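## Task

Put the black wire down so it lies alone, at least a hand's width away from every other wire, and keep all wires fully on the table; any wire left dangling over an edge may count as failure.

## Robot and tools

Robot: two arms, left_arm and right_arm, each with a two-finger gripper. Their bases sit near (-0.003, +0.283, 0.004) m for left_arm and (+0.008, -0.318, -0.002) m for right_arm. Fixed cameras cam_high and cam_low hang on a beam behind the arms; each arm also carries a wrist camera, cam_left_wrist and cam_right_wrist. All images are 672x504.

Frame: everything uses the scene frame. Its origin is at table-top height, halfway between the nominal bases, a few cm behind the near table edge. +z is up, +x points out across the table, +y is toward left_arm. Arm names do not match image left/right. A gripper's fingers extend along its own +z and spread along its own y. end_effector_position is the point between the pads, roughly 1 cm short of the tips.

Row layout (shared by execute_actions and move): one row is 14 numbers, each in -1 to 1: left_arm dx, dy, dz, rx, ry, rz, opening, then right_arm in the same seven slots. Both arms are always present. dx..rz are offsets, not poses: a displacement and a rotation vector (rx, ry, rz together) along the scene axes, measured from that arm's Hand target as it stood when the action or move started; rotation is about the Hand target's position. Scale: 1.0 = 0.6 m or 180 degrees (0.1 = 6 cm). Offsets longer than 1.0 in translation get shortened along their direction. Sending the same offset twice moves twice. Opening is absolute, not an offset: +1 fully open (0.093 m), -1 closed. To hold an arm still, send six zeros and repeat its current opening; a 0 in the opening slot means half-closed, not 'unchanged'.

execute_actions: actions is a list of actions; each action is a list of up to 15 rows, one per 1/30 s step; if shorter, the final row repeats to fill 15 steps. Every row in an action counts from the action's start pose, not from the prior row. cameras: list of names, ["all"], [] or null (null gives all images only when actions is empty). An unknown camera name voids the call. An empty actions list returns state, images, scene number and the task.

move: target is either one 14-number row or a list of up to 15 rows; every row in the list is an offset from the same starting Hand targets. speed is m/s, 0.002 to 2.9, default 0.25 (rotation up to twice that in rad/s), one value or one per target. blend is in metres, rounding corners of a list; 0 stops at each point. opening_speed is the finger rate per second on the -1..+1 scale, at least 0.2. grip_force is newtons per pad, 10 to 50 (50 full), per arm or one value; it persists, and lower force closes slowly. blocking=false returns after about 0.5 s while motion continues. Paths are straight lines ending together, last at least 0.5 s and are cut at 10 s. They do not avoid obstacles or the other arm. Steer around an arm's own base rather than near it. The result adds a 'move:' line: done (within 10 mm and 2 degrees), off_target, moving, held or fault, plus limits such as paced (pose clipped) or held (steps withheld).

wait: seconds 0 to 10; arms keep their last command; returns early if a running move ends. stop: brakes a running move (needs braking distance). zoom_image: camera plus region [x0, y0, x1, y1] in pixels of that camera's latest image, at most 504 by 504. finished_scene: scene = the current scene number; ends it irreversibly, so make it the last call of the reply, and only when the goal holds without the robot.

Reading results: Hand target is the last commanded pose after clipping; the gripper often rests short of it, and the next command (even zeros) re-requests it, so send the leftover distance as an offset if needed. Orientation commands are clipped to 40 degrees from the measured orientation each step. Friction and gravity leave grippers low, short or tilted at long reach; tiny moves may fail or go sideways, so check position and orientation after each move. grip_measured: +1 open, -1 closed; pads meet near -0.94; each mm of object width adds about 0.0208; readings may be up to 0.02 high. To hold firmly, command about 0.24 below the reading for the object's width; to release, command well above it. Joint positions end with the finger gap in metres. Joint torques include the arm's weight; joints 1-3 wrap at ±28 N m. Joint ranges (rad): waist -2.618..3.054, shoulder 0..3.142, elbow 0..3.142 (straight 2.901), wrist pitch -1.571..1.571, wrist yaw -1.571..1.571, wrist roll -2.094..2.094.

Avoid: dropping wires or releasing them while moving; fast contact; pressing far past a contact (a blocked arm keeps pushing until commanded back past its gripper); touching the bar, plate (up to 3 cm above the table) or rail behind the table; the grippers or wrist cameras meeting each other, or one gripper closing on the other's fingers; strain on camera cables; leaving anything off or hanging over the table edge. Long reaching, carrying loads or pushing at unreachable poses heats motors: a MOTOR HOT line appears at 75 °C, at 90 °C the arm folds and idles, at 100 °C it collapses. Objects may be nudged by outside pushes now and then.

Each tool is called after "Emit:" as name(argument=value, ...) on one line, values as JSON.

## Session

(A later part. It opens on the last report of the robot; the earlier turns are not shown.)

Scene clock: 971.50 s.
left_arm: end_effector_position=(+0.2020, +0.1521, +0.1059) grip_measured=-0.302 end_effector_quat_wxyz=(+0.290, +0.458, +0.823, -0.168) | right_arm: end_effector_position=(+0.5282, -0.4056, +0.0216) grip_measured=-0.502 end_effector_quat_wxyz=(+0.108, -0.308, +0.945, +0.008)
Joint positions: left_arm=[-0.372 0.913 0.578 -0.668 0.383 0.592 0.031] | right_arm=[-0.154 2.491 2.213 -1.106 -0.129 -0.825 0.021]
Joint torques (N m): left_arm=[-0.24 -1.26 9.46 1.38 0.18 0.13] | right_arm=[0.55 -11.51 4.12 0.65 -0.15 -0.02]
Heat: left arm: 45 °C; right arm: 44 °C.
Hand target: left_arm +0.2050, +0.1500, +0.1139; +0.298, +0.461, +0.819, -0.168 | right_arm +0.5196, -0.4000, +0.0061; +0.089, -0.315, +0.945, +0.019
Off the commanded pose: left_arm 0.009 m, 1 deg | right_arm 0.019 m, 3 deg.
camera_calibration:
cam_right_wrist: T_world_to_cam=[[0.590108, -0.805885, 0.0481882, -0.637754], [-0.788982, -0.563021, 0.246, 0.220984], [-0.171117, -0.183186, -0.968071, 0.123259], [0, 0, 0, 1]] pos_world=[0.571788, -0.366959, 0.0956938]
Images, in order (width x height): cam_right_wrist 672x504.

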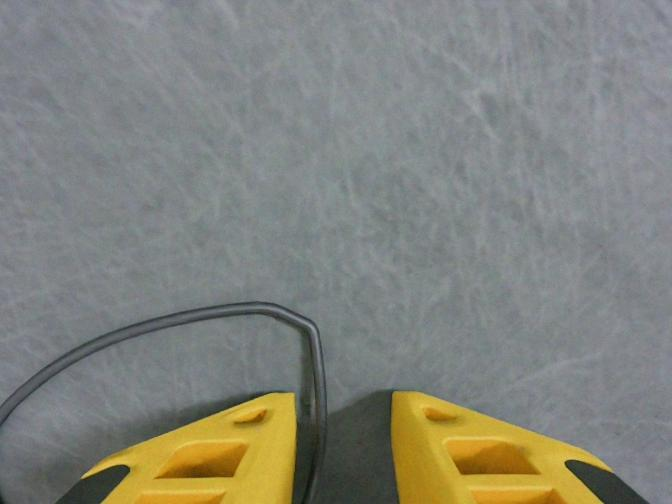

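Emit:
execute_actions(actions=[[[0,0,0,0,0,0,-0.3,0.005,-0.004,0.02,0,0,0,-0.5],[0,0,0,0,0,0,-0.3,0.007,-0.005,0.035,0,0,0,-0.5],[0,0,0,0,0,0,-0.3,0.007,-0.005,0.05,0,0,0,-0.5],[0,0,0,0,0,0,-0.3,0.007,-0.005,0.066,0,0,0,-0.5],[0,0,0,0,0,0,-0.3,0.007,-0.005,0.083,0,0,0,-0.5],[0,0,0,0,0,0,-0.3,0.007,-0.005,0.1,0,0,0,-0.5],[0,0,0,0,0,0,-0.3,0.007,-0.005,0.118,0,0,0,-0.5],[0,0,0,0,0,0,-0.3,0.007,-0.005,0.136,0,0,0,-0.5],[0,0,0,0,0,0,-0.3,0.007,-0.005,0.154,0,0,0,-0.5],[0,0,0,0,0,0,-0.3,0.007,-0.005,0.172,0,0,0,-0.5],[0,0,0,0,0,0,-0.3,0.007,-0.005,0.19,0,0,0,-0.5],[0,0,0,0,0,0,-0.3,0.007,-0.005,0.206,0,0,0,-0.5],[0,0,0,0,0,0,-0.3,0.007,-0.005,0.22,0,0,0,-0.5],[0,0,0,0,0,0,-0.3,0.007,-0.005,0.23,0,0,0,-0.5],[0,0,0,0,0,0,-0.3,0.007,-0.005,0.236,0,0,0,-0.5]]], cameras=["cam_right_wrist", "cam_high"])

Emit:
zoom_image(camera="cam_high", region=[300, 290, 580, 490])

Scene clock: 973.30 s.
left_arm: end_effector_position=(+0.2019, +0.1521, +0.1058) grip_measured=-0.302 end_effector_quat_wxyz=(+0.290, +0.458, +0.823, -0.168) | right_arm: end_effector_position=(+0.5262, -0.4032, +0.1527) grip_measured=-0.502 end_effector_quat_wxyz=(+0.151, -0.311, +0.938, -0.017)
Joint positions: left_arm=[-0.372 0.913 0.578 -0.668 0.383 0.592 0.031] | right_arm=[-0.153 2.523 2.791 -1.552 -0.129 -0.827 0.021]
Joint torques (N m): left_arm=[-0.21 -1.24 9.43 1.36 0.11 0.11] | right_arm=[-0.29 -11.06 6.64 0.7 -0.19 0.09]
Heat: left arm: 44 °C; right arm: 44 °C.
Hand target: left_arm +0.2049, +0.1500, +0.1139; +0.298, +0.461, +0.819, -0.168 | right_arm +0.5238, -0.4030, +0.1478; +0.089, -0.315, +0.945, +0.019
Off the commanded pose: left_arm 0.009 m, 1 deg | right_arm 0.006 m, 8 deg.
camera_calibration:
cam_right_wrist: T_world_to_cam=[[0.585164, -0.801624, 0.122403, -0.647849], [-0.807404, -0.561925, 0.179828, 0.208683], [-0.075373, -0.204058, -0.976053, 0.192703], [0, 0, 0, 1]] pos_world=[0.562114, -0.362744, 0.22986]
Images, in order (width x height): cam_high 672x504, cam_right_wrist 672x504.

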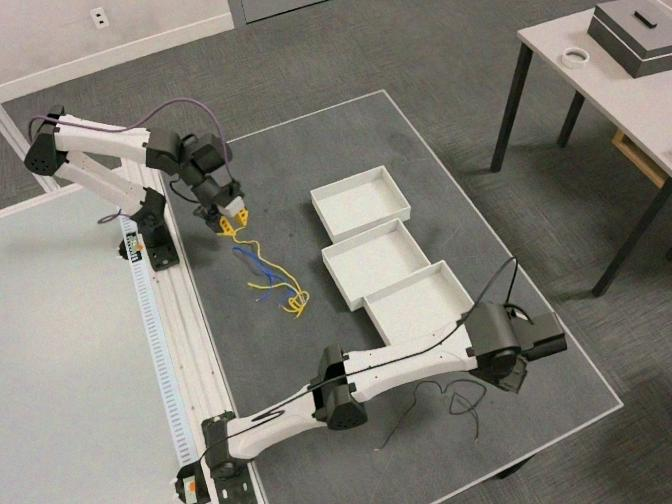

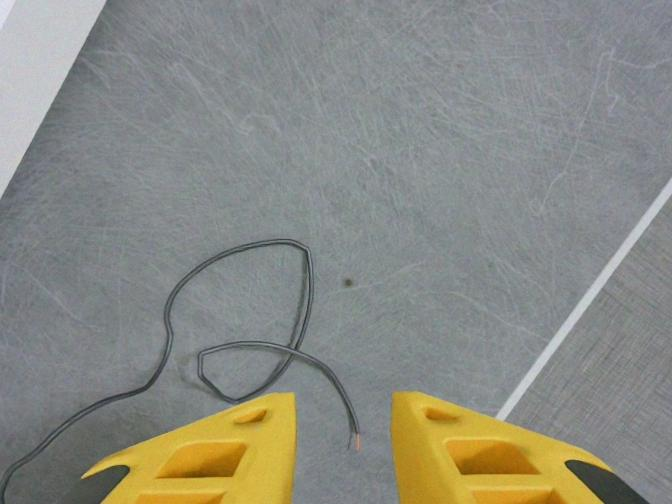

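Scaled by 1.800.

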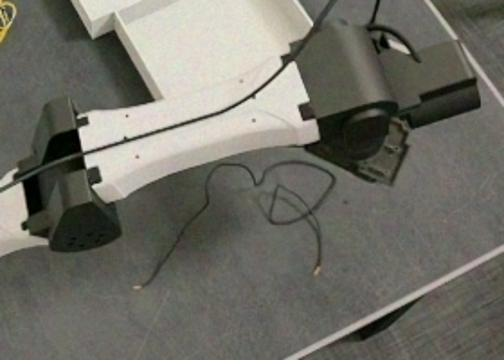

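Emit:
finished_scene(scene=2)

The scene is finished: the task was done.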